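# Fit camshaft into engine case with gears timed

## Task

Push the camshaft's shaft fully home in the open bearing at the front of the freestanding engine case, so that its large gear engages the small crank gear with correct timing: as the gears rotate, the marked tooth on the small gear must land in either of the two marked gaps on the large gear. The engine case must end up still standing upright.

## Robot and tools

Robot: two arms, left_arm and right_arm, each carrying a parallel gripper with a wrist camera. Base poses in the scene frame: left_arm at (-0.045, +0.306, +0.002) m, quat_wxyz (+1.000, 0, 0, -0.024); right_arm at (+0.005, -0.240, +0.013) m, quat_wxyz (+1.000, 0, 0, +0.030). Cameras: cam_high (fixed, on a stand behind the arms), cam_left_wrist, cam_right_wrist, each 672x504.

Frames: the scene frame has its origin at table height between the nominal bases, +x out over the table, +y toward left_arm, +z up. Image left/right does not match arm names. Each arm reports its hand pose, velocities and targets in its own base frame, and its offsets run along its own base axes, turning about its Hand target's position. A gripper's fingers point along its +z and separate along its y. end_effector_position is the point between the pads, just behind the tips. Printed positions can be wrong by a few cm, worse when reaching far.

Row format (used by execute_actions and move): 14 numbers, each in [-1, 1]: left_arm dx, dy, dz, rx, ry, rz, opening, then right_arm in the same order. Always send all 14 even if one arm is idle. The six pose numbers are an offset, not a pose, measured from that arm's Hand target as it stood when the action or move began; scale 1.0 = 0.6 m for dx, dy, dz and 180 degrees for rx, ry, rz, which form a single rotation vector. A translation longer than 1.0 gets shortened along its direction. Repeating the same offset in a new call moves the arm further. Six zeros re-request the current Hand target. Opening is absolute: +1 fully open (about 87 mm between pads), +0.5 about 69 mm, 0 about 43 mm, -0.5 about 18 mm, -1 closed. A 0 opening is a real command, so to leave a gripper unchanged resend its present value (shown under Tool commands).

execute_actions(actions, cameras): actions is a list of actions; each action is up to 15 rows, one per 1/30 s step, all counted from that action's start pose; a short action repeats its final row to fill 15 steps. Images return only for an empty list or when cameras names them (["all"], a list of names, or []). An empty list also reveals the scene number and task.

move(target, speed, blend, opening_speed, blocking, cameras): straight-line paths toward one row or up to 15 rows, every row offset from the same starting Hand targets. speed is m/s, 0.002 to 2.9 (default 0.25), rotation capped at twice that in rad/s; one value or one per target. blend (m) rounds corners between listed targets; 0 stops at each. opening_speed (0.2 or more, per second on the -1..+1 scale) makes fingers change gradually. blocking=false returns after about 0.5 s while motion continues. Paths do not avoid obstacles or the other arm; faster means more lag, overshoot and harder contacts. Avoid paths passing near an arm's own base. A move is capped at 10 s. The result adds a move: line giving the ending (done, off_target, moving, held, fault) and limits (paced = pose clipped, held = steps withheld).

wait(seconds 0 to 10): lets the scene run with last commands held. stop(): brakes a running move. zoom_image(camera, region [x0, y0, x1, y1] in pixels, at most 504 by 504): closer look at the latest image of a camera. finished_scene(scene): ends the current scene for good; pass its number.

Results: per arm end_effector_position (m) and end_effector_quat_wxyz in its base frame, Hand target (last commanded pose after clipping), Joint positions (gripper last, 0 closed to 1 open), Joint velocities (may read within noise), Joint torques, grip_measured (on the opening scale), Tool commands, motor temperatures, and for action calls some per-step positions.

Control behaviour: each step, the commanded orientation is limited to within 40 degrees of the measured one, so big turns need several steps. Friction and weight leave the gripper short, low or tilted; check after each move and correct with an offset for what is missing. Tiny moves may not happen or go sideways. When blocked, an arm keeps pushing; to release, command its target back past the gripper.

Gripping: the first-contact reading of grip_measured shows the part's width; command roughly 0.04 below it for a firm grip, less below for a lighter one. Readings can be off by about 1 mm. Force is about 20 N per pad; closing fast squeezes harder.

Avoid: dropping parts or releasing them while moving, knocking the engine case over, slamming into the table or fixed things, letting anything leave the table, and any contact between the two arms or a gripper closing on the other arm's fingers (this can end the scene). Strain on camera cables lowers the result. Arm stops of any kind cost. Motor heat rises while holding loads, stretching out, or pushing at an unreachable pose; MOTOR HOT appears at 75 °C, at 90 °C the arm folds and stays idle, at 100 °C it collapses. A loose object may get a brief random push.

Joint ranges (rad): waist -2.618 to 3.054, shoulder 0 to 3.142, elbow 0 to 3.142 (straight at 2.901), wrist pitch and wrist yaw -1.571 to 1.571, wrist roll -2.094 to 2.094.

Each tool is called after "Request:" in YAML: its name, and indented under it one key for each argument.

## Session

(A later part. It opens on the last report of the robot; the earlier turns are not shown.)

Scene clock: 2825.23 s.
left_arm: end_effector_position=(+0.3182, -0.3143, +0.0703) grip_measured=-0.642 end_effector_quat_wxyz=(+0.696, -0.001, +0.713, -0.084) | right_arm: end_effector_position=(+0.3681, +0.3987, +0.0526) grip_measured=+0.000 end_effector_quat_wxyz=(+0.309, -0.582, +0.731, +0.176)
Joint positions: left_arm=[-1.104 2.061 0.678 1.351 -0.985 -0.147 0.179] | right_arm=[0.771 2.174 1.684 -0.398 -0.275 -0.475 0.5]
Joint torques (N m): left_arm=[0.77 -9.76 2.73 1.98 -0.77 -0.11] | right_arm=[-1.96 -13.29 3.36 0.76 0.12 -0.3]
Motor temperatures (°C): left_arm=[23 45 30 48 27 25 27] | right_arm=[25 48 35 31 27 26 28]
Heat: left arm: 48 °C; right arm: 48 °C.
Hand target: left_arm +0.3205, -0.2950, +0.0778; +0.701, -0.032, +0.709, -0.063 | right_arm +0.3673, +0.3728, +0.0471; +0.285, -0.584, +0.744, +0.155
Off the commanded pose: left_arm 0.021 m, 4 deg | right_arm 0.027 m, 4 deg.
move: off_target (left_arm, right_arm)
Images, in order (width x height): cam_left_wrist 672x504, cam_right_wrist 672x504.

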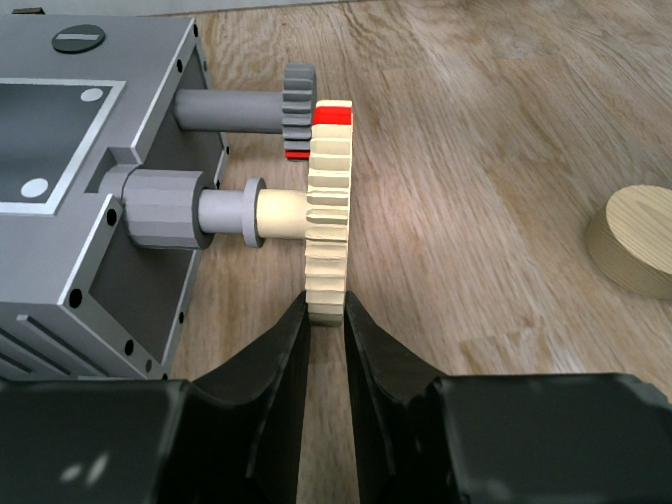

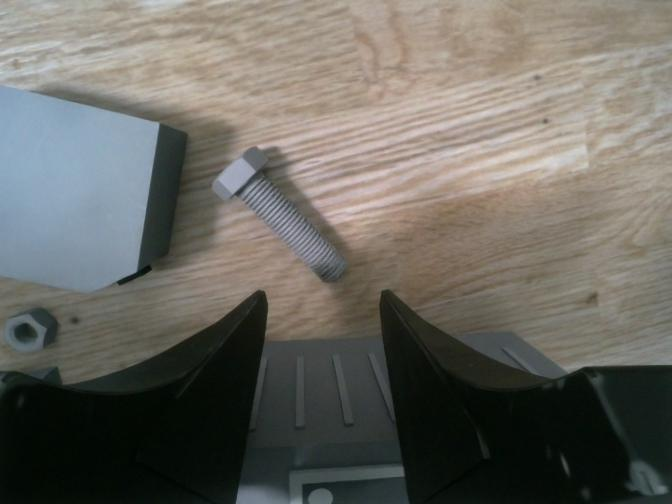

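Request:
move:
  target:
    - [0,0,0,0,0,0,-0.85,0.012,0.06,0.05,0,0,0,0]
    - [0,0,0,0,0,0,-0.85,-0.02,0.017,0.2,-0.088,0.041,0,0]
    - [0,0,0,0,0,0,-0.85,-0.012,-0.255,0.27,-0.089,0.191,-0.429,0]
    - [0,0,0,0,0,0,-0.85,-0.096,-0.502,0.3,0.115,0.271,-0.933,0]
  speed: 0.3
  blend: 0.04
  cameras: ["all"]

Request:
zoom_image:
  camera: "cam_right_wrist"
  region: [250, 150, 450, 300]

Request:
zoom_image:
  camera: "cam_left_wrist"
  region: [60, 40, 380, 280]

Scene clock: 2855.60 s.
left_arm: end_effector_position=(+0.3182, -0.3143, +0.0703) grip_measured=-0.642 end_effector_quat_wxyz=(+0.696, -0.001, +0.713, -0.084) | right_arm: end_effector_position=(+0.3145, +0.0756, +0.2245) grip_measured=+0.000 end_effector_quat_wxyz=(+0.053, +0.759, +0.647, +0.059)
Joint positions: left_arm=[-1.104 2.061 0.678 1.351 -0.985 -0.147 0.179] | right_arm=[0.125 1.634 1.772 -1.553 0.024 1.853 0.5]
Joint torques (N m): left_arm=[0.77 -9.76 2.7 1.97 -0.77 -0.11] | right_arm=[-0.38 -7.51 3.59 0.37 0.19 0]
Motor temperatures (°C): left_arm=[23 50 30 45 27 25 27] | right_arm=[25 48 34 30 27 26 28]
Heat: left arm: 50 °C; right arm: 48 °C.
Hand target: left_arm +0.3205, -0.2950, +0.0778; +0.701, -0.032, +0.709, -0.063 | right_arm +0.3096, +0.0716, +0.2271; +0.020, +0.765, +0.643, -0.018
Off the commanded pose: left_arm 0.021 m, 4 deg | right_arm 0.007 m, 10 deg.
joint sent to its limit (right arm) — joint 4 (wrist pitch), lower limit. The joint targets are off in orientation, not in position.
move: off_target (left_arm, right_arm); blend cut to 0.0233 m at target 1

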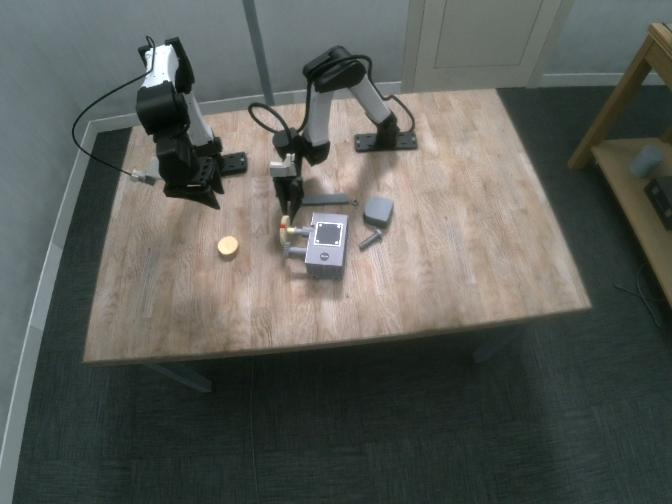

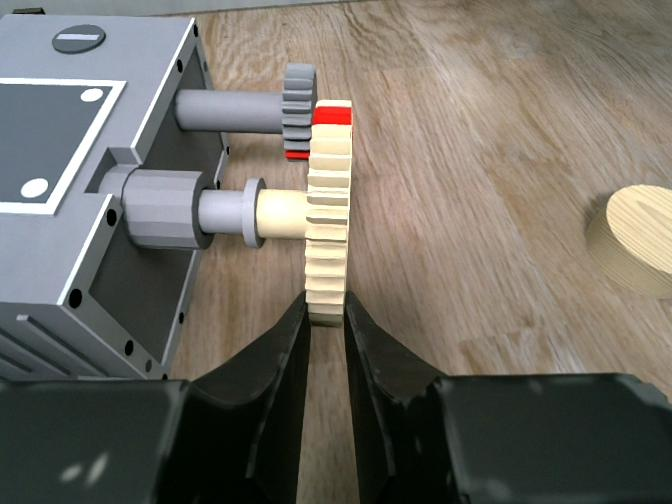

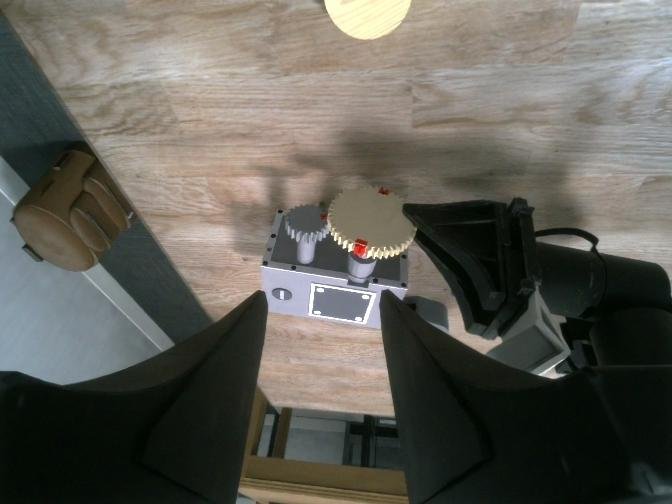

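Scaled by 2.520 from the camera's 672x504 image, which has a finer 960x720 frame.

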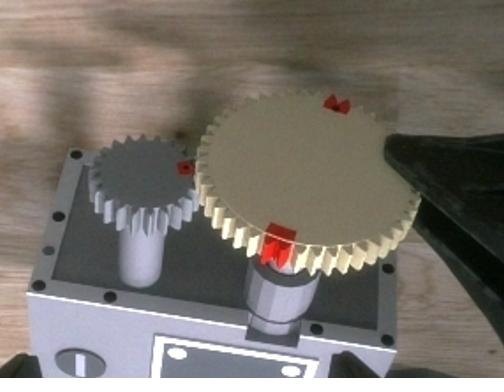

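Scaled by 1.575 from the camera's 672x504 image, which has a finer 960x720 frame.

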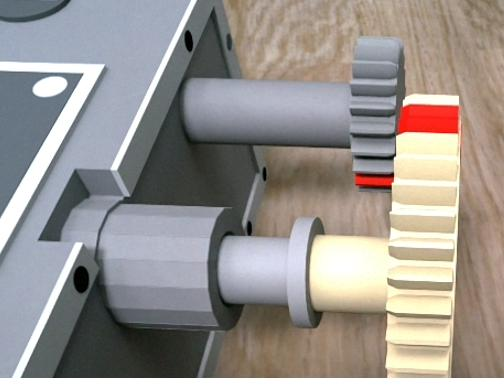

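Request:
move:
  target: [0,0,0,0,0,0,-0.85,0.025,-0.045,-0.21,0.2407,-0.0425,0,0]
  speed: 0.25
  cameras: ["all"]

Scene clock: 2895.53 s.
left_arm: end_effector_position=(+0.3182, -0.3143, +0.0703) grip_measured=-0.642 end_effector_quat_wxyz=(+0.696, -0.001, +0.713, -0.084) | right_arm: end_effector_position=(+0.3236, +0.0453, +0.1029) grip_measured=+0.000 end_effector_quat_wxyz=(-0.223, +0.720, +0.602, +0.265)
Joint positions: left_arm=[-1.104 2.061 0.678 1.351 -0.985 -0.147 0.179] | right_arm=[-0.318 1.823 1.233 -1.102 -0.698 1.387 0.5]
Joint torques (N m): left_arm=[0.79 -9.76 2.7 1.97 -0.77 -0.11] | right_arm=[-0.23 -6.67 3.7 0.12 -0.41 -0.09]
Heat: left arm: 51 °C; right arm: 44 °C.
Hand target: left_arm +0.3205, -0.2950, +0.0778; +0.701, -0.032, +0.709, -0.063 | right_arm +0.3247, +0.0445, +0.1012; -0.222, +0.718, +0.601, +0.271
Off the commanded pose: left_arm 0.021 m, 4 deg | right_arm 0.002 m, 1 deg.
move: off_target (left_arm)

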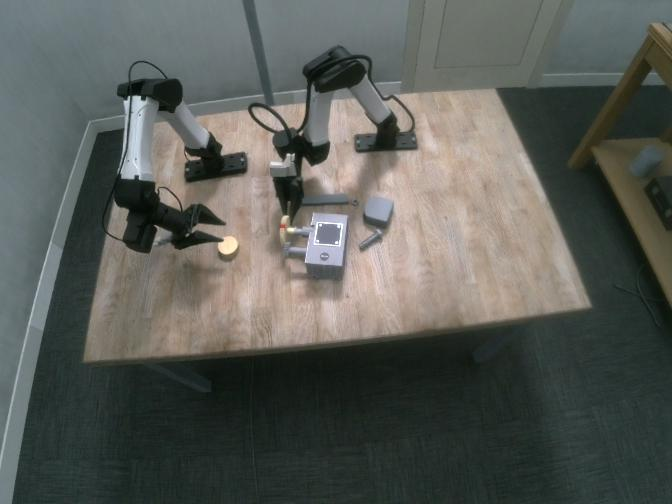

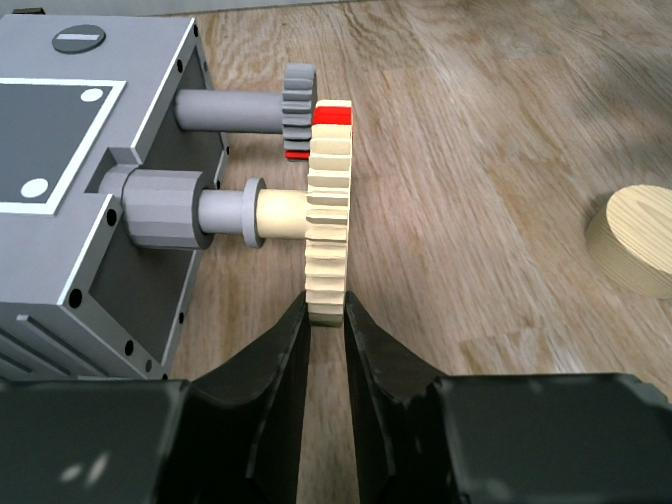

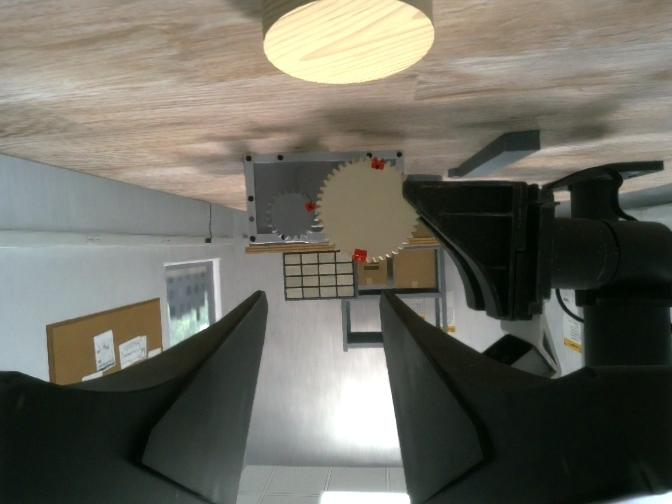

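Excellent front view.

Request:
zoom_image:
  camera: "cam_right_wrist"
  region: [240, 140, 440, 280]

Request:
zoom_image:
  camera: "cam_right_wrist"
  region: [255, 160, 355, 260]

Scaled by 2.520 from the camera's 672x504 image, which has a finer 960x720 frame.

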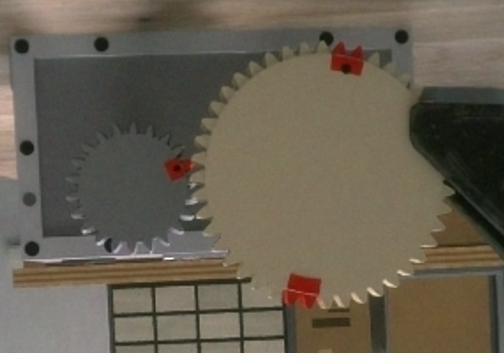

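Scaled by 5.040 from the camera's 672x504 image, which has a finer 960x720 frame.

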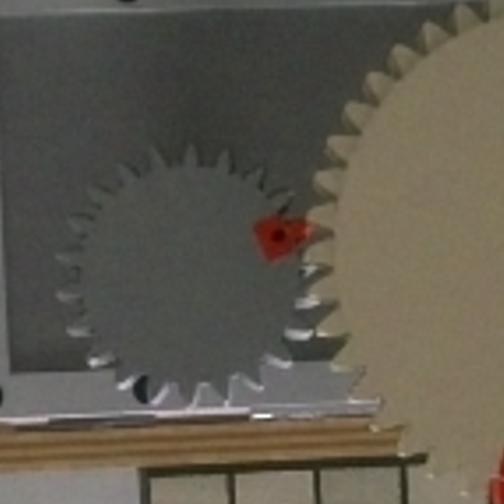

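Request:
move:
  target: [-0.002,-0.042,-0.006,0,0,0,-0.85,0,0,0,0,0,0,0]
  speed: 0.03
  cameras: ["cam_left_wrist"]

Scene clock: 2919.00 s.
left_arm: end_effector_position=(+0.3185, -0.3201, +0.0703) grip_measured=-0.640 end_effector_quat_wxyz=(+0.696, -0.009, +0.715, -0.070) | right_arm: end_effector_position=(+0.3237, +0.0453, +0.1030) grip_measured=+0.000 end_effector_quat_wxyz=(-0.223, +0.720, +0.602, +0.265)
Joint positions: left_arm=[-1.121 2.075 0.724 1.307 -1.033 -0.151 0.18] | right_arm=[-0.318 1.823 1.233 -1.102 -0.699 1.387 0.5]
Joint torques (N m): left_arm=[-1.26 -6.68 7.32 1.98 -0.63 -0.11] | right_arm=[-0.23 -6.68 3.73 0.13 -0.42 -0.08]
Motor temperatures (°C): left_arm=[23 51 29 45 27 25 27] | right_arm=[25 43 34 29 27 26 28]
Heat: left arm: 51 °C; right arm: 43 °C.
Hand target: left_arm +0.3193, -0.3203, +0.0741; +0.701, -0.032, +0.709, -0.063 | right_arm +0.3247, +0.0445, +0.1011; -0.222, +0.718, +0.602, +0.271
Off the commanded pose: left_arm 0.004 m, 3 deg | right_arm 0.002 m, 1 deg.
move: off_target (left_arm)
Images, in order (width x height): cam_left_wrist 672x504.

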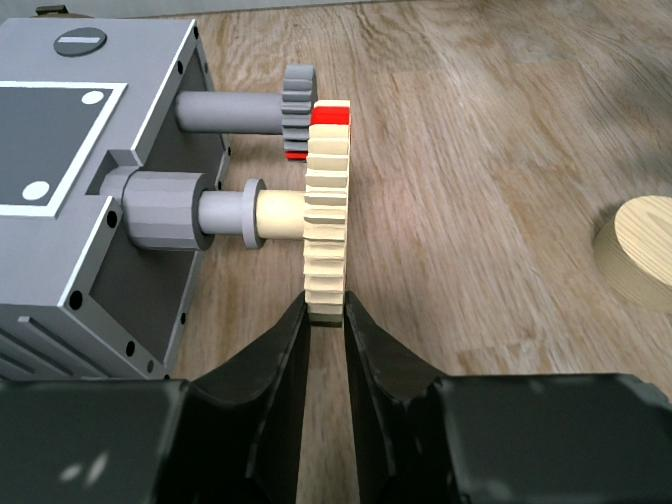

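Request:
move:
  target: [-0.005,0.001,0.019,0.0144,0.11,0,-0.85,0,0,0,0,0,0,0]
  speed: 0.05
  cameras: ["all"]

Request:
zoom_image:
  camera: "cam_right_wrist"
  region: [240, 140, 440, 280]

Scene clock: 2946.30 s.
left_arm: end_effector_position=(+0.3165, -0.3273, +0.0758) grip_measured=-0.638 end_effector_quat_wxyz=(+0.570, -0.020, +0.819, -0.053) | right_arm: end_effector_position=(+0.3237, +0.0453, +0.1030) grip_measured=+0.000 end_effector_quat_wxyz=(-0.223, +0.720, +0.602, +0.265)
Joint positions: left_arm=[-1.08 1.842 0.961 0.278 -0.921 -0.62 0.181] | right_arm=[-0.318 1.823 1.233 -1.102 -0.699 1.387 0.5]
Joint torques (N m): left_arm=[0.03 -10.19 8.23 1.02 -0.55 -0.2] | right_arm=[-0.21 -6.65 3.7 0.13 -0.42 -0.09]
Motor temperatures (°C): left_arm=[23 46 32 44 27 25 27] | right_arm=[25 42 34 29 27 26 28]
Heat: left arm: 46 °C; right arm: 42 °C.
Hand target: left_arm +0.3164, -0.3197, +0.0856; +0.569, -0.027, +0.821, -0.041 | right_arm +0.3247, +0.0445, +0.1011; -0.222, +0.718, +0.602, +0.271
Off the commanded pose: left_arm 0.012 m, 2 deg | right_arm 0.002 m, 1 deg.
move: off_target (left_arm)

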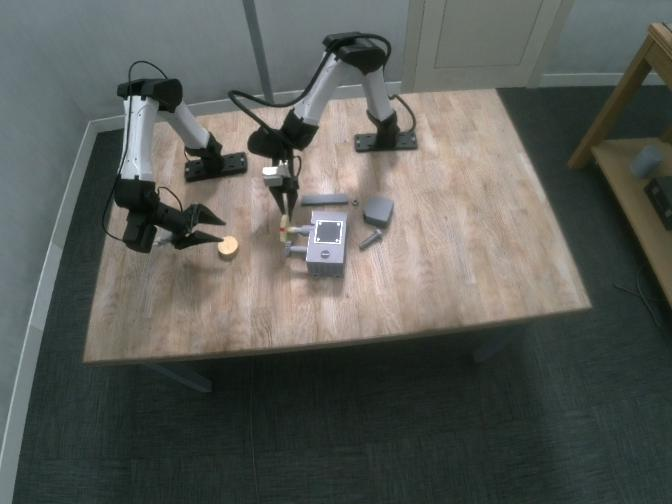

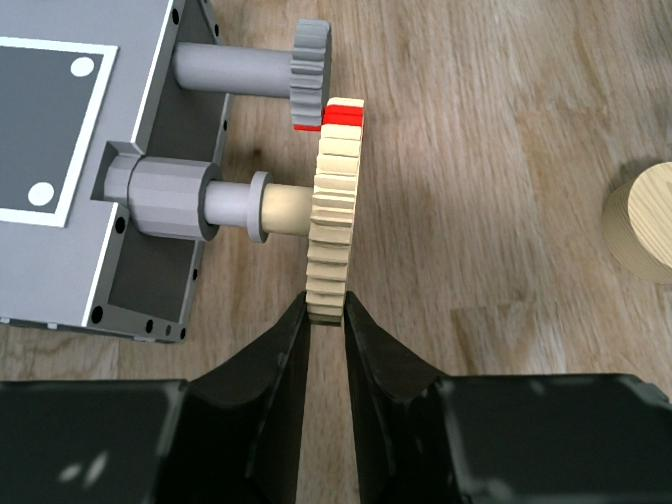

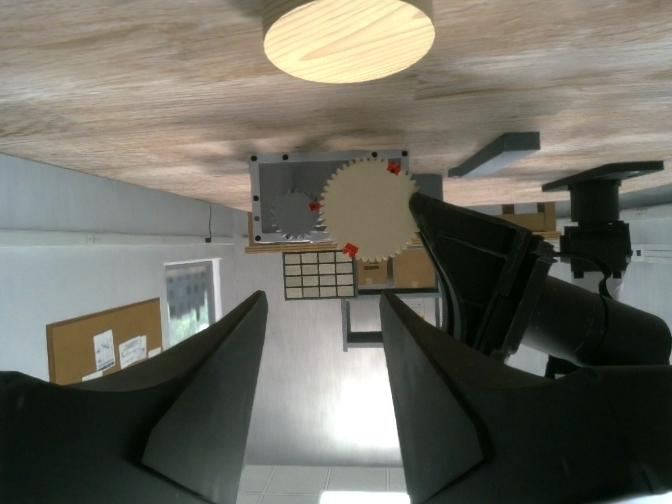

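Scaled by 2.520 from the camera's 672x504 image, which has a finer 960x720 frame.

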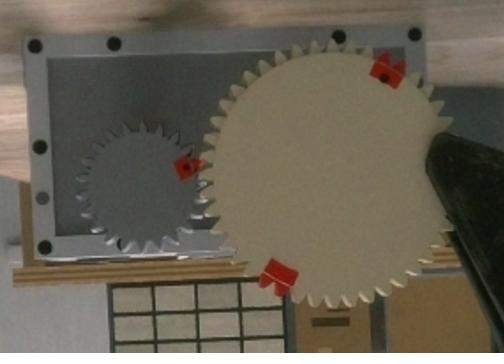

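Request:
move:
  target: [0.002,0.004,0.0207,0.018,0.1375,-0.0167,-0.85,0,0,0,0,0,0,0]
  speed: 0.05
  cameras: ["cam_left_wrist","cam_right_wrist"]

Request:
zoom_image:
  camera: "cam_right_wrist"
  region: [240, 140, 440, 280]

Scene clock: 2964.40 s.
left_arm: end_effector_position=(+0.3109, -0.3210, +0.0886) grip_measured=-0.637 end_effector_quat_wxyz=(+0.372, +0.021, +0.927, -0.036) | right_arm: end_effector_position=(+0.3237, +0.0453, +0.1030) grip_measured=+0.000 end_effector_quat_wxyz=(-0.223, +0.720, +0.602, +0.265)
Joint positions: left_arm=[-0.948 1.85 1.364 -0.508 -0.536 -0.741 0.182] | right_arm=[-0.318 1.823 1.233 -1.102 -0.699 1.387 0.5]
Joint torques (N m): left_arm=[0.35 -7.92 11.36 0.99 -0.71 -0.31] | right_arm=[-0.23 -6.68 3.69 0.13 -0.43 -0.09]
Heat: left arm: 48 °C; right arm: 41 °C.
Hand target: left_arm +0.3176, -0.3173, +0.0980; +0.380, +0.003, +0.925, -0.026 | right_arm +0.3247, +0.0445, +0.1011; -0.222, +0.718, +0.602, +0.271
Off the commanded pose: left_arm 0.012 m, 3 deg | right_arm 0.002 m, 1 deg.
move: off_target (left_arm)
Images, in order (width x height): cam_left_wrist 672x504, cam_right_wrist 672x504.

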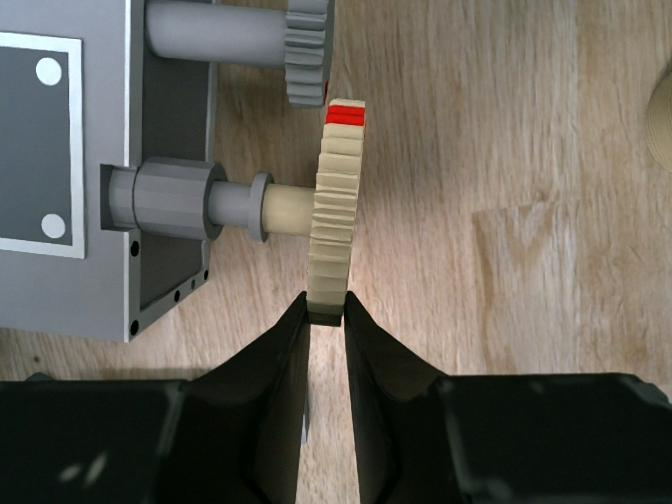

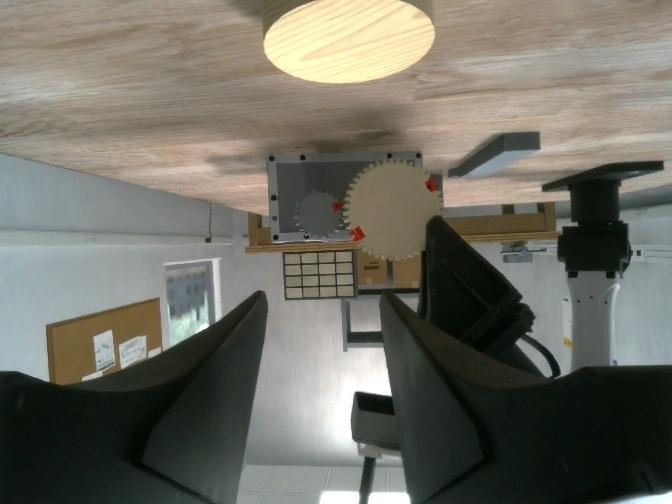

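Scaled by 2.520 from the camera's 672x504 image, which has a finer 960x720 frame.

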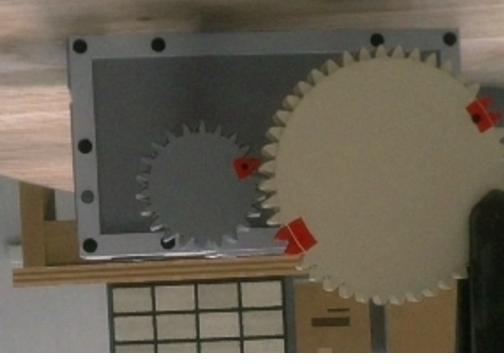

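Request:
move:
  target: [0.007,0.0,0.014,0.022,0.1,-0.028,-0.85,0,0,0,0,0,0,0]
  speed: 0.05
  cameras: ["cam_left_wrist","cam_right_wrist"]

Request:
zoom_image:
  camera: "cam_right_wrist"
  region: [240, 140, 440, 280]

Scene clock: 2981.87 s.
left_arm: end_effector_position=(+0.3168, -0.3210, +0.0929) grip_measured=-0.637 end_effector_quat_wxyz=(+0.222, +0.056, +0.973, -0.018) | right_arm: end_effector_position=(+0.3237, +0.0453, +0.1030) grip_measured=+0.000 end_effector_quat_wxyz=(-0.223, +0.720, +0.602, +0.265)
Joint positions: left_arm=[-0.846 2.055 1.782 -0.947 -0.286 -0.681 0.182] | right_arm=[-0.318 1.823 1.233 -1.102 -0.699 1.387 0.5]
Joint torques (N m): left_arm=[0.32 -9.8 12.04 0.58 -0.44 -0.05] | right_arm=[-0.21 -6.65 3.71 0.13 -0.42 -0.09]
Heat: left arm: 46 °C; right arm: 41 °C.
Hand target: left_arm +0.3217, -0.3173, +0.1064; +0.229, +0.052, +0.972, -0.010 | right_arm +0.3247, +0.0445, +0.1011; -0.222, +0.718, +0.602, +0.271
Off the commanded pose: left_arm 0.015 m, 1 deg | right_arm 0.002 m, 1 deg.
move: off_target (left_arm)
Images, in order (width x height): cam_left_wrist 672x504, cam_right_wrist 672x504.

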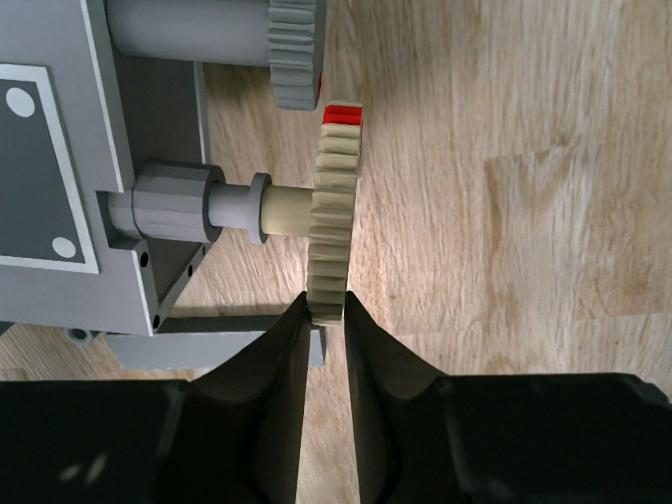

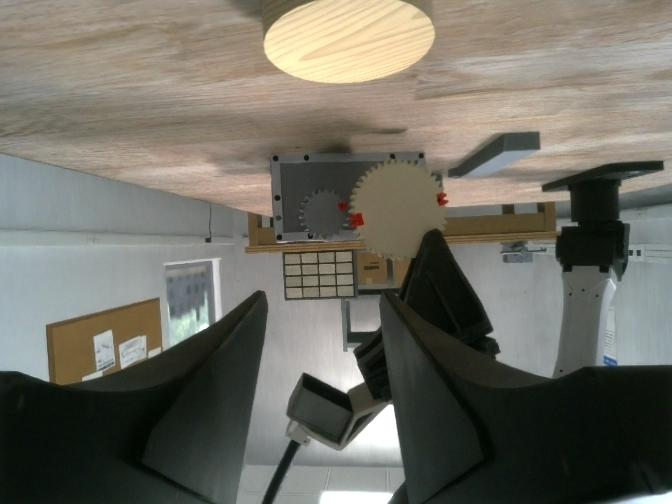

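Scaled by 2.520 from the camera's 672x504 image, which has a finer 960x720 frame.

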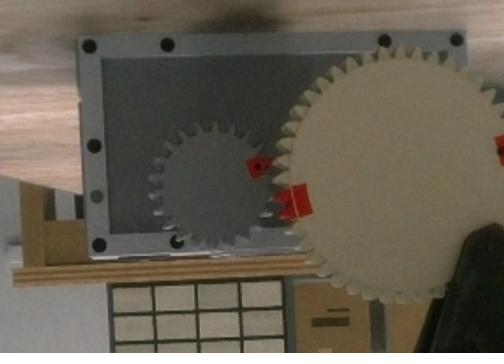

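Request:
move:
  target: [0.010,0.0,0.009,0.022,0.094,-0.022,-0.85,0,0,0,0,0,0,0]
  speed: 0.05
  cameras: ["all"]

Request:
zoom_image:
  camera: "cam_right_wrist"
  region: [240, 140, 440, 280]

Scene clock: 2991.53 s.
left_arm: end_effector_position=(+0.3296, -0.3227, +0.0952) grip_measured=-0.636 end_effector_quat_wxyz=(+0.079, +0.081, +0.994, +0.004) | right_arm: end_effector_position=(+0.3237, +0.0453, +0.1030) grip_measured=+0.000 end_effector_quat_wxyz=(-0.223, +0.720, +0.602, +0.265)
Joint positions: left_arm=[-0.765 2.441 2.46 -1.471 -0.106 -0.596 0.182] | right_arm=[-0.318 1.823 1.233 -1.102 -0.699 1.387 0.5]
Joint torques (N m): left_arm=[-0.12 -12.23 11.82 0.02 -0.16 0.14] | right_arm=[-0.23 -6.67 3.73 0.13 -0.43 -0.09]
Motor temperatures (°C): left_arm=[23 48 38 39 27 25 28] | right_arm=[25 41 34 29 27 26 28]
Heat: left arm: 48 °C; right arm: 41 °C.
Hand target: left_arm +0.3278, -0.3172, +0.1118; +0.081, +0.091, +0.993, +0.008 | right_arm +0.3247, +0.0445, +0.1011; -0.222, +0.718, +0.602, +0.271
Off the commanded pose: left_arm 0.018 m, 1 deg | right_arm 0.002 m, 1 deg.
move: off_target (left_arm)

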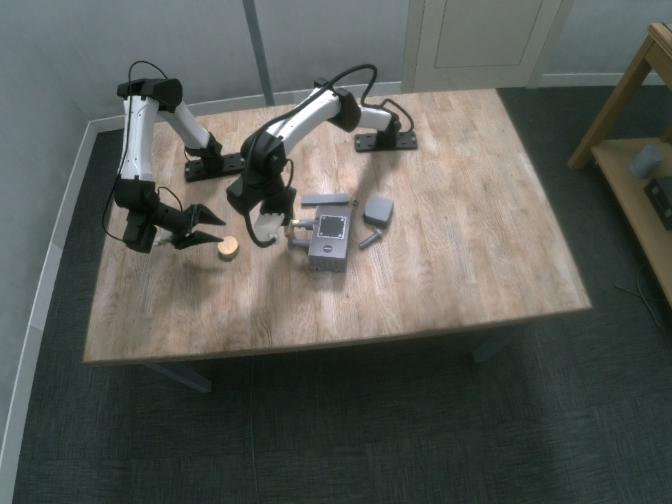

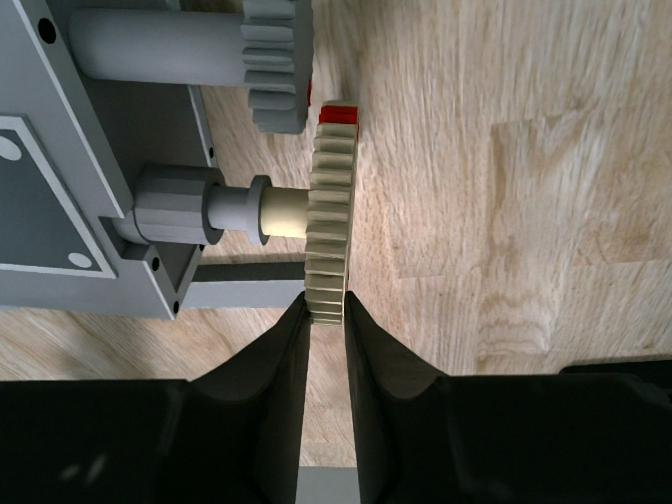

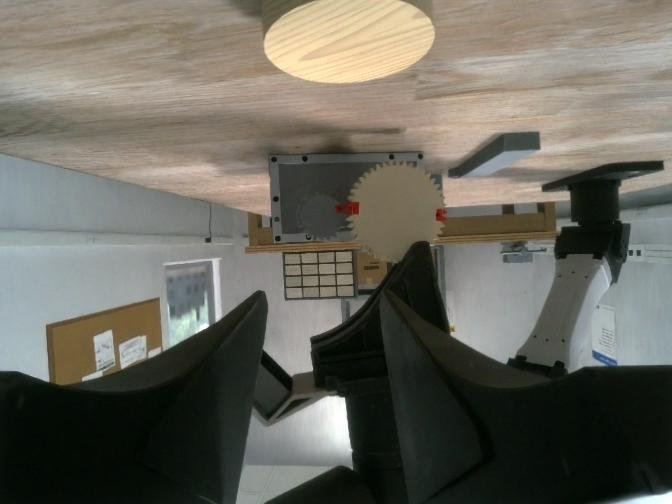

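Scaled by 2.520 from the camera's 672x504 image, which has a finer 960x720 frame.

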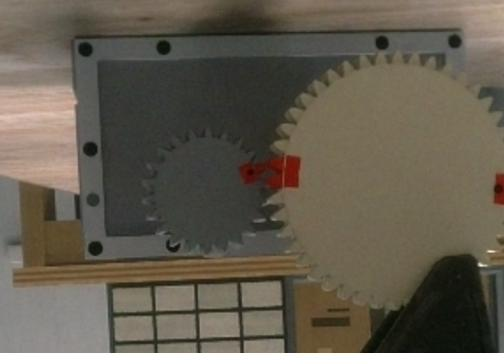

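Request:
zoom_image:
  camera: "cam_right_wrist"
  region: [290, 170, 380, 250]

Scaled by 5.600 from the camera's 672x504 image, which has a finer 960x720 frame.

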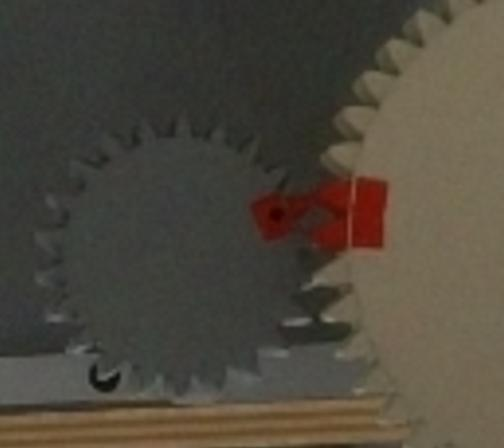

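Request:
move:
  target: [0.001,0.0,0.0,0.003,0.018,-0.015,-0.85,0,0,0,0,0,0,0]
  speed: 0.05
  cameras: ["cam_left_wrist","cam_right_wrist"]

Request:
zoom_image:
  camera: "cam_right_wrist"
  region: [290, 170, 380, 250]

Scene clock: 3019.33 s.
left_arm: end_effector_position=(+0.3323, -0.3244, +0.0956) grip_measured=-0.636 end_effector_quat_wxyz=(+0.070, +0.096, +0.993, -0.009) | right_arm: end_effector_position=(+0.3237, +0.0453, +0.1030) grip_measured=+0.000 end_effector_quat_wxyz=(-0.223, +0.720, +0.602, +0.265)
Joint positions: left_arm=[-0.753 2.469 2.513 -1.492 -0.071 -0.556 0.182] | right_arm=[-0.318 1.823 1.233 -1.102 -0.699 1.387 0.5]
Joint torques (N m): left_arm=[-0.1 -12.16 11.96 -0.08 -0.08 0.3] | right_arm=[-0.24 -6.64 3.7 0.13 -0.42 -0.09]
Motor temperatures (°C): left_arm=[23 57 39 36 27 25 28] | right_arm=[25 40 34 28 27 26 28]
Heat: left arm: 57 °C; right arm: 40 °C.
Hand target: left_arm +0.3284, -0.3172, +0.1117; +0.052, +0.115, +0.992, +0.008 | right_arm +0.3247, +0.0445, +0.1011; -0.222, +0.718, +0.602, +0.271
Off the commanded pose: left_arm 0.018 m, 4 deg | right_arm 0.002 m, 1 deg.
joint sent to its limit (left arm) — joint 4 (wrist pitch), lower limit. The joint targets still meet the commanded pose.
move: off_target (left_arm)
Images, in order (width x height): cam_left_wrist 672x504, cam_right_wrist 672x504.

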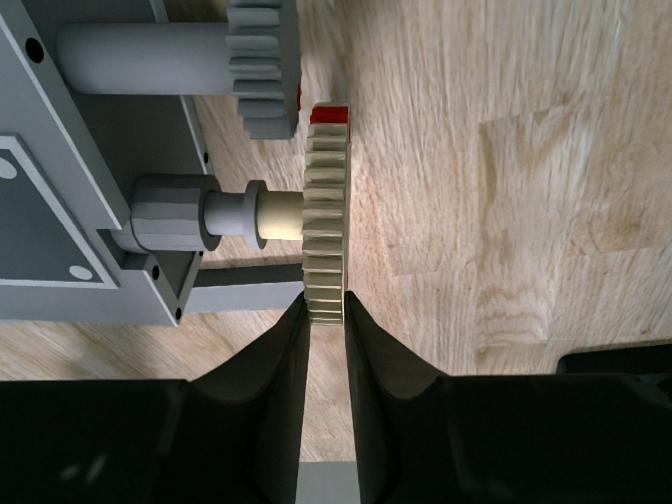

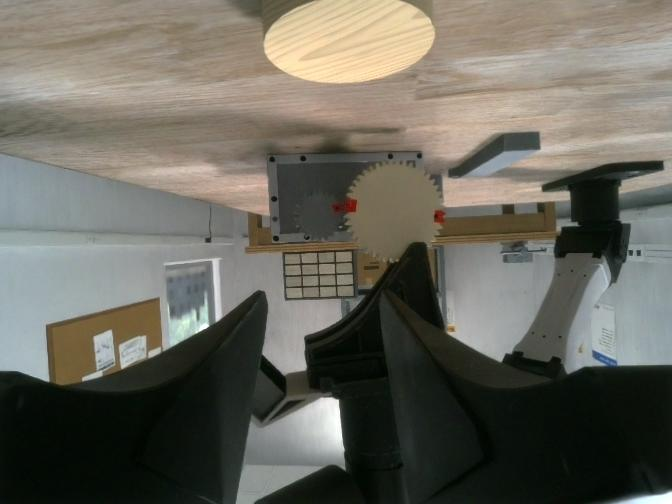

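Scaled by 5.600 from the camera's 672x504 image, which has a finer 960x720 frame.

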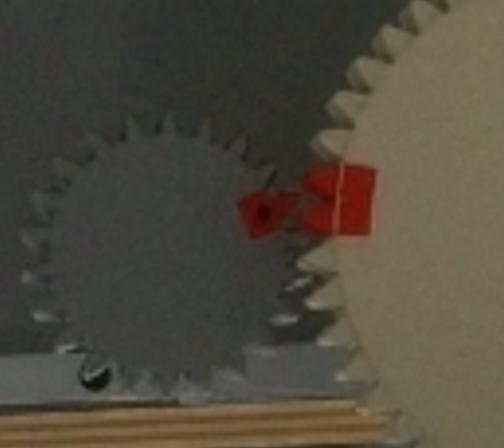

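Request:
move:
  target:
    - [0.006,-0.0115,-0.02,0,0,0,-0.85,0,0,0,0,0,0,0]
    - [0.006,-0.0115,-0.02,0,0,0,-0.35,0,0,0,0,0,0,0]
  speed: 0.05
  opening_speed: 0.4
  cameras: ["cam_left_wrist","cam_right_wrist"]

Request:
zoom_image:
  camera: "cam_right_wrist"
  region: [290, 170, 380, 250]

Scene clock: 3030.77 s.
left_arm: end_effector_position=(+0.3416, -0.3329, +0.0993) grip_measured=-0.350 end_effector_quat_wxyz=(+0.087, +0.107, +0.990, -0.023) | right_arm: end_effector_position=(+0.3237, +0.0453, +0.1030) grip_measured=+0.000 end_effector_quat_wxyz=(-0.223, +0.720, +0.602, +0.265)
Joint positions: left_arm=[-0.753 2.502 2.59 -1.492 -0.067 -0.531 0.325] | right_arm=[-0.318 1.823 1.233 -1.102 -0.699 1.387 0.5]
Joint torques (N m): left_arm=[-0.64 -10.92 8.99 0.03 -0.13 0.01] | right_arm=[-0.24 -6.65 3.7 0.13 -0.42 -0.09]
Motor temperatures (°C): left_arm=[23 58 41 35 27 25 28] | right_arm=[25 40 34 28 27 26 28]
Heat: left arm: 58 °C; right arm: 40 °C.
Hand target: left_arm +0.3319, -0.3241, +0.0998; +0.052, +0.115, +0.992, +0.008 | right_arm +0.3247, +0.0445, +0.1011; -0.222, +0.718, +0.602, +0.271
Off the commanded pose: left_arm 0.013 m, 5 deg | right_arm 0.002 m, 1 deg.
joint sent to its limit (left arm) — joint 4 (wrist pitch), lower limit. The joint targets still meet the commanded pose.
move: off_target (left_arm); target 2's new opening was sent with left_arm's hand 0.011 m and 5 deg from that target
Images, in order (width x height): cam_left_wrist 672x504, cam_right_wrist 672x504.

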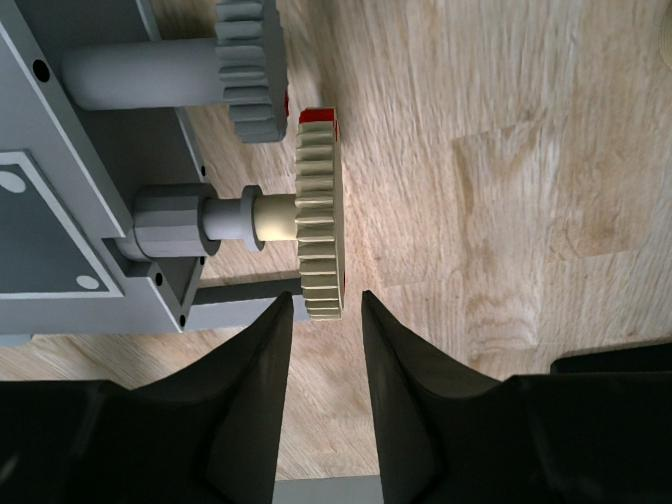

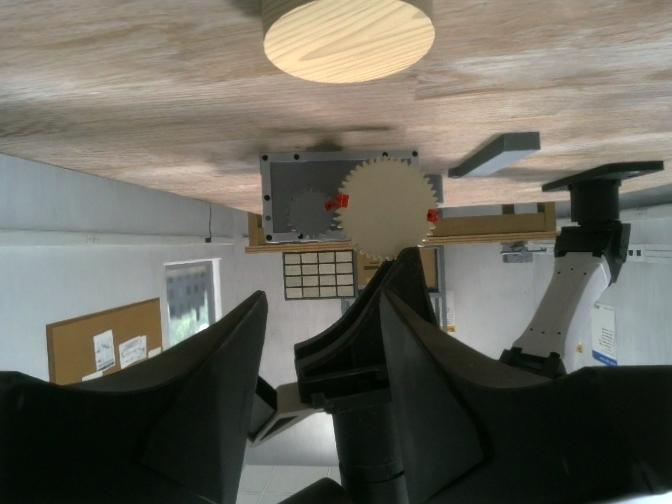

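Scaled by 5.600 from the camera's 672x504 image, which has a finer 960x720 frame.

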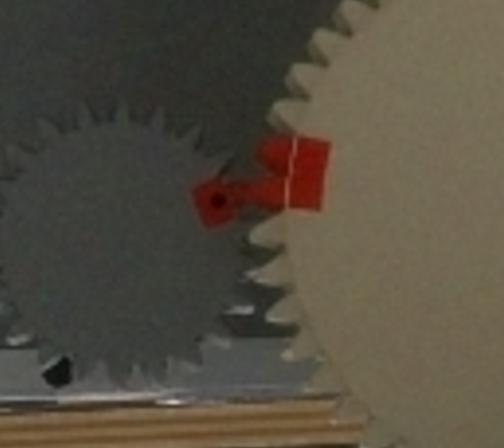

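Request:
zoom_image:
  camera: "cam_right_wrist"
  region: [250, 140, 450, 280]

Request:
zoom_image:
  camera: "cam_right_wrist"
  region: [270, 175, 360, 250]

Scaled by 2.520 from the camera's 672x504 image, which has a finer 960x720 frame.

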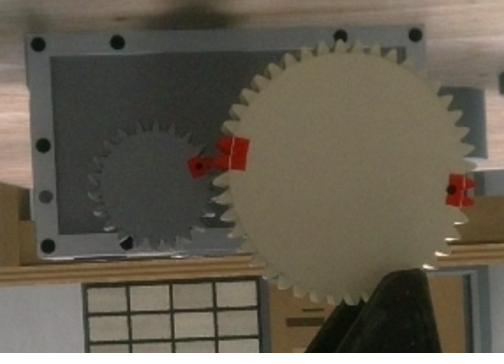

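Scaled by 5.600 from the camera's 672x504 image, which has a finer 960x720 frame.

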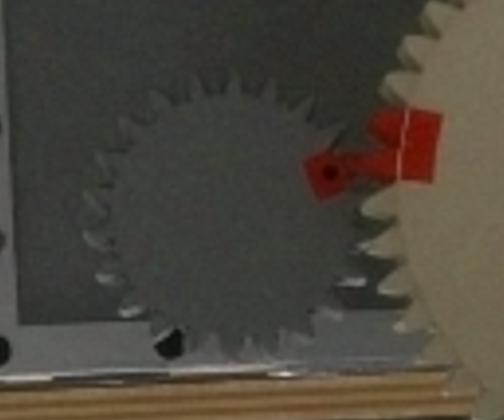

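Request:
move:
  target:
    - [0.016,-0.014,-0.001,0,0,0,-0.8,0,0,0,0,0,0,0]
    - [0.016,-0.014,-0.001,-0.004,-0.027,0,-0.8,0,0,0,0,0,0,0]
  speed: 0.05
  opening_speed: 0.5
  cameras: ["cam_left_wrist","cam_right_wrist"]

Request:
zoom_image:
  camera: "cam_right_wrist"
  region: [250, 140, 450, 280]

Request:
zoom_image:
  camera: "cam_right_wrist"
  region: [270, 175, 360, 250]

Scene clock: 3050.80 s.
left_arm: end_effector_position=(+0.3529, -0.3388, +0.1073) grip_measured=-0.672 end_effector_quat_wxyz=(+0.121, +0.110, +0.986, -0.021) | right_arm: end_effector_position=(+0.3237, +0.0453, +0.1030) grip_measured=+0.000 end_effector_quat_wxyz=(-0.223, +0.720, +0.602, +0.265)
Joint positions: left_arm=[-0.763 2.525 2.666 -1.492 -0.113 -0.527 0.164] | right_arm=[-0.318 1.823 1.233 -1.102 -0.699 1.387 0.5]
Joint torques (N m): left_arm=[-1.42 -9.48 9.4 0.13 -0.24 -0.12] | right_arm=[-0.23 -6.67 3.7 0.12 -0.42 -0.09]
Motor temperatures (°C): left_arm=[23 58 40 34 27 25 27] | right_arm=[25 40 34 28 27 26 28]
Heat: left arm: 58 °C; right arm: 40 °C.
Hand target: left_arm +0.3415, -0.3326, +0.0991; +0.095, +0.114, +0.989, +0.006 | right_arm +0.3247, +0.0445, +0.1011; -0.222, +0.718, +0.602, +0.271
Off the commanded pose: left_arm 0.015 m, 4 deg | right_arm 0.002 m, 1 deg.
joint sent to its limit (left arm) — joint 4 (wrist pitch), lower limit. The joint targets still meet the commanded pose.
move: off_target (left_arm)
Images, in order (width x height): cam_left_wrist 672x504, cam_right_wrist 672x504.

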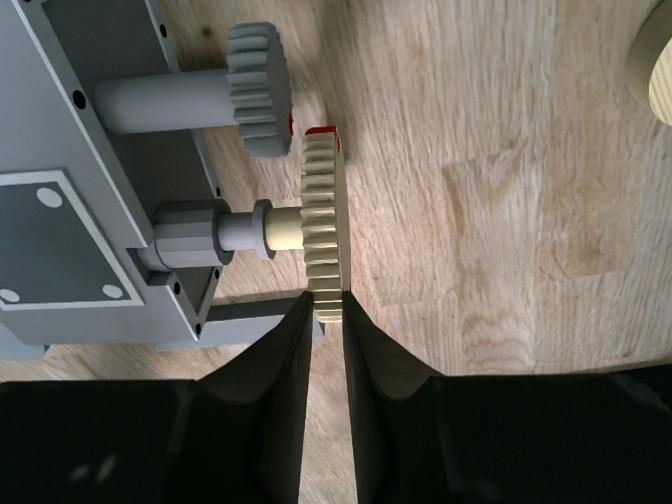

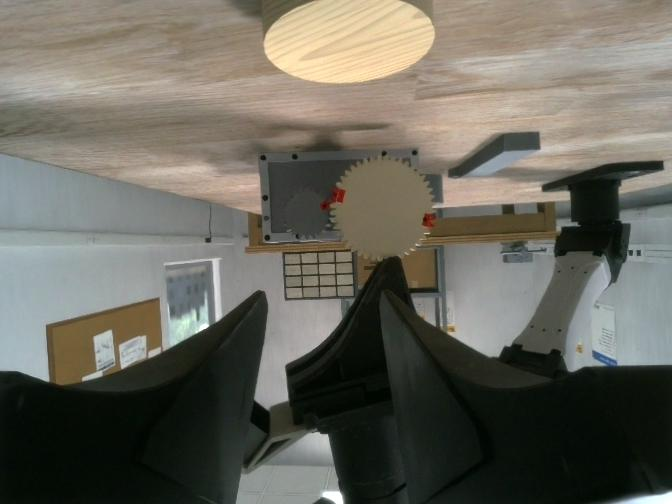

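Scaled by 2.520 from the camera's 672x504 image, which has a finer 960x720 frame.

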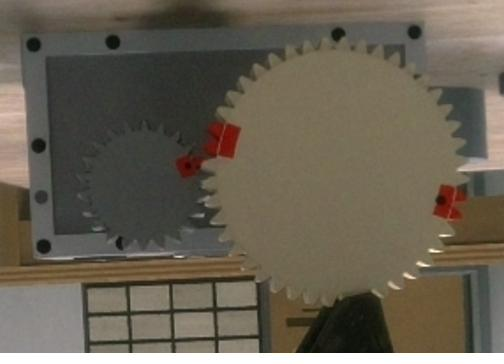

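Scaled by 5.600 from the camera's 672x504 image, which has a finer 960x720 frame.

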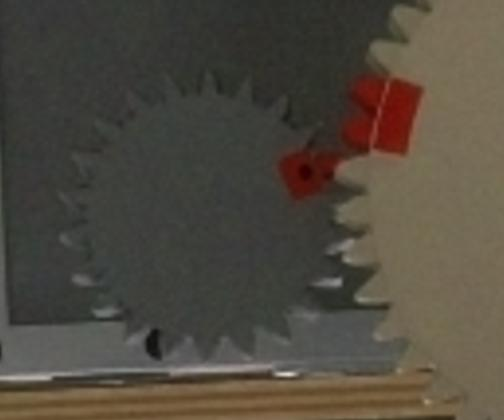

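Request:
move:
  target:
    - [0.02,-0.0105,0.0137,0.004,0.0,0,-0.8,0,0,0,0,0,0,0]
    - [0.02,-0.0105,0.0137,0.004,0.0,0,-0.2,0,0,0,0,0,0,0]
  speed: 0.05
  opening_speed: 0.4
  cameras: ["cam_left_wrist","cam_right_wrist"]

Scene clock: 3063.57 s.
left_arm: end_effector_position=(+0.3646, -0.3460, +0.1129) grip_measured=-0.200 end_effector_quat_wxyz=(+0.147, +0.108, +0.983, -0.030) | right_arm: end_effector_position=(+0.3237, +0.0453, +0.1030) grip_measured=+0.000 end_effector_quat_wxyz=(-0.223, +0.720, +0.602, +0.265)
Joint positions: left_arm=[-0.763 2.562 2.755 -1.492 -0.13 -0.527 0.4] | right_arm=[-0.318 1.823 1.233 -1.102 -0.699 1.387 0.5]
Joint torques (N m): left_arm=[-0.96 -10.36 9.01 0.24 -0.14 -0.05] | right_arm=[-0.24 -6.71 3.71 0.12 -0.42 -0.1]
Motor temperatures (°C): left_arm=[23 56 40 33 27 25 27] | right_arm=[25 40 34 28 27 26 28]
Heat: left arm: 56 °C; right arm: 40 °C.
Hand target: left_arm +0.3534, -0.3389, +0.1074; +0.094, +0.115, +0.989, +0.013 | right_arm +0.3247, +0.0445, +0.1011; -0.222, +0.718, +0.602, +0.271
Off the commanded pose: left_arm 0.014 m, 8 deg | right_arm 0.002 m, 1 deg.
joint sent to its limit (left arm) — joint 4 (wrist pitch), lower limit. The joint targets are off in orientation, not in position.
move: off_target (left_arm); target 2's new opening was sent with left_arm's hand 0.013 m and 7 deg from that target
Images, in order (width x height): cam_left_wrist 672x504, cam_right_wrist 672x504.

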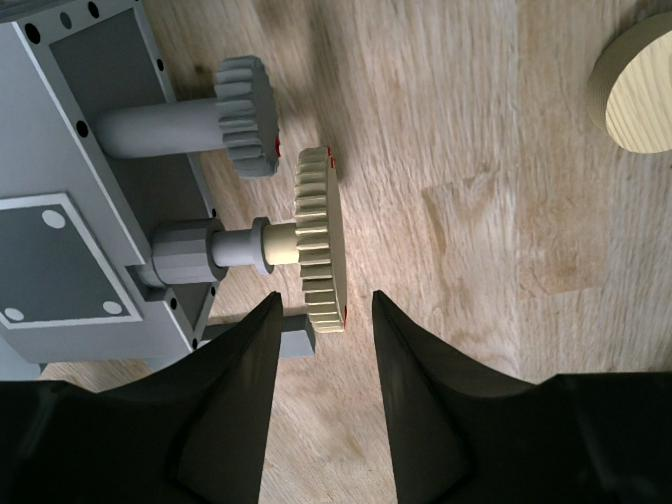

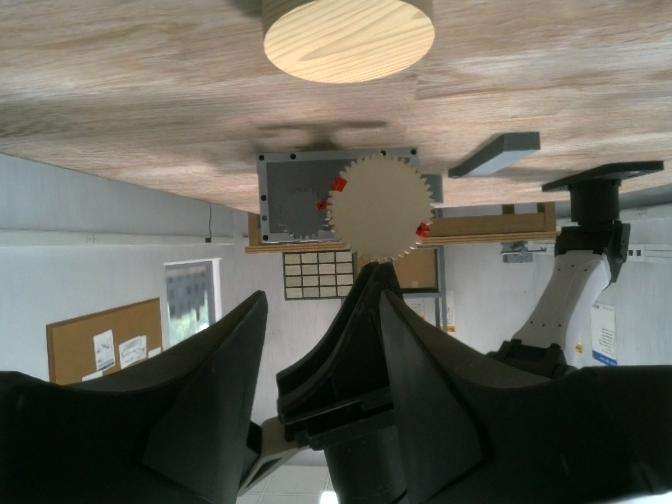

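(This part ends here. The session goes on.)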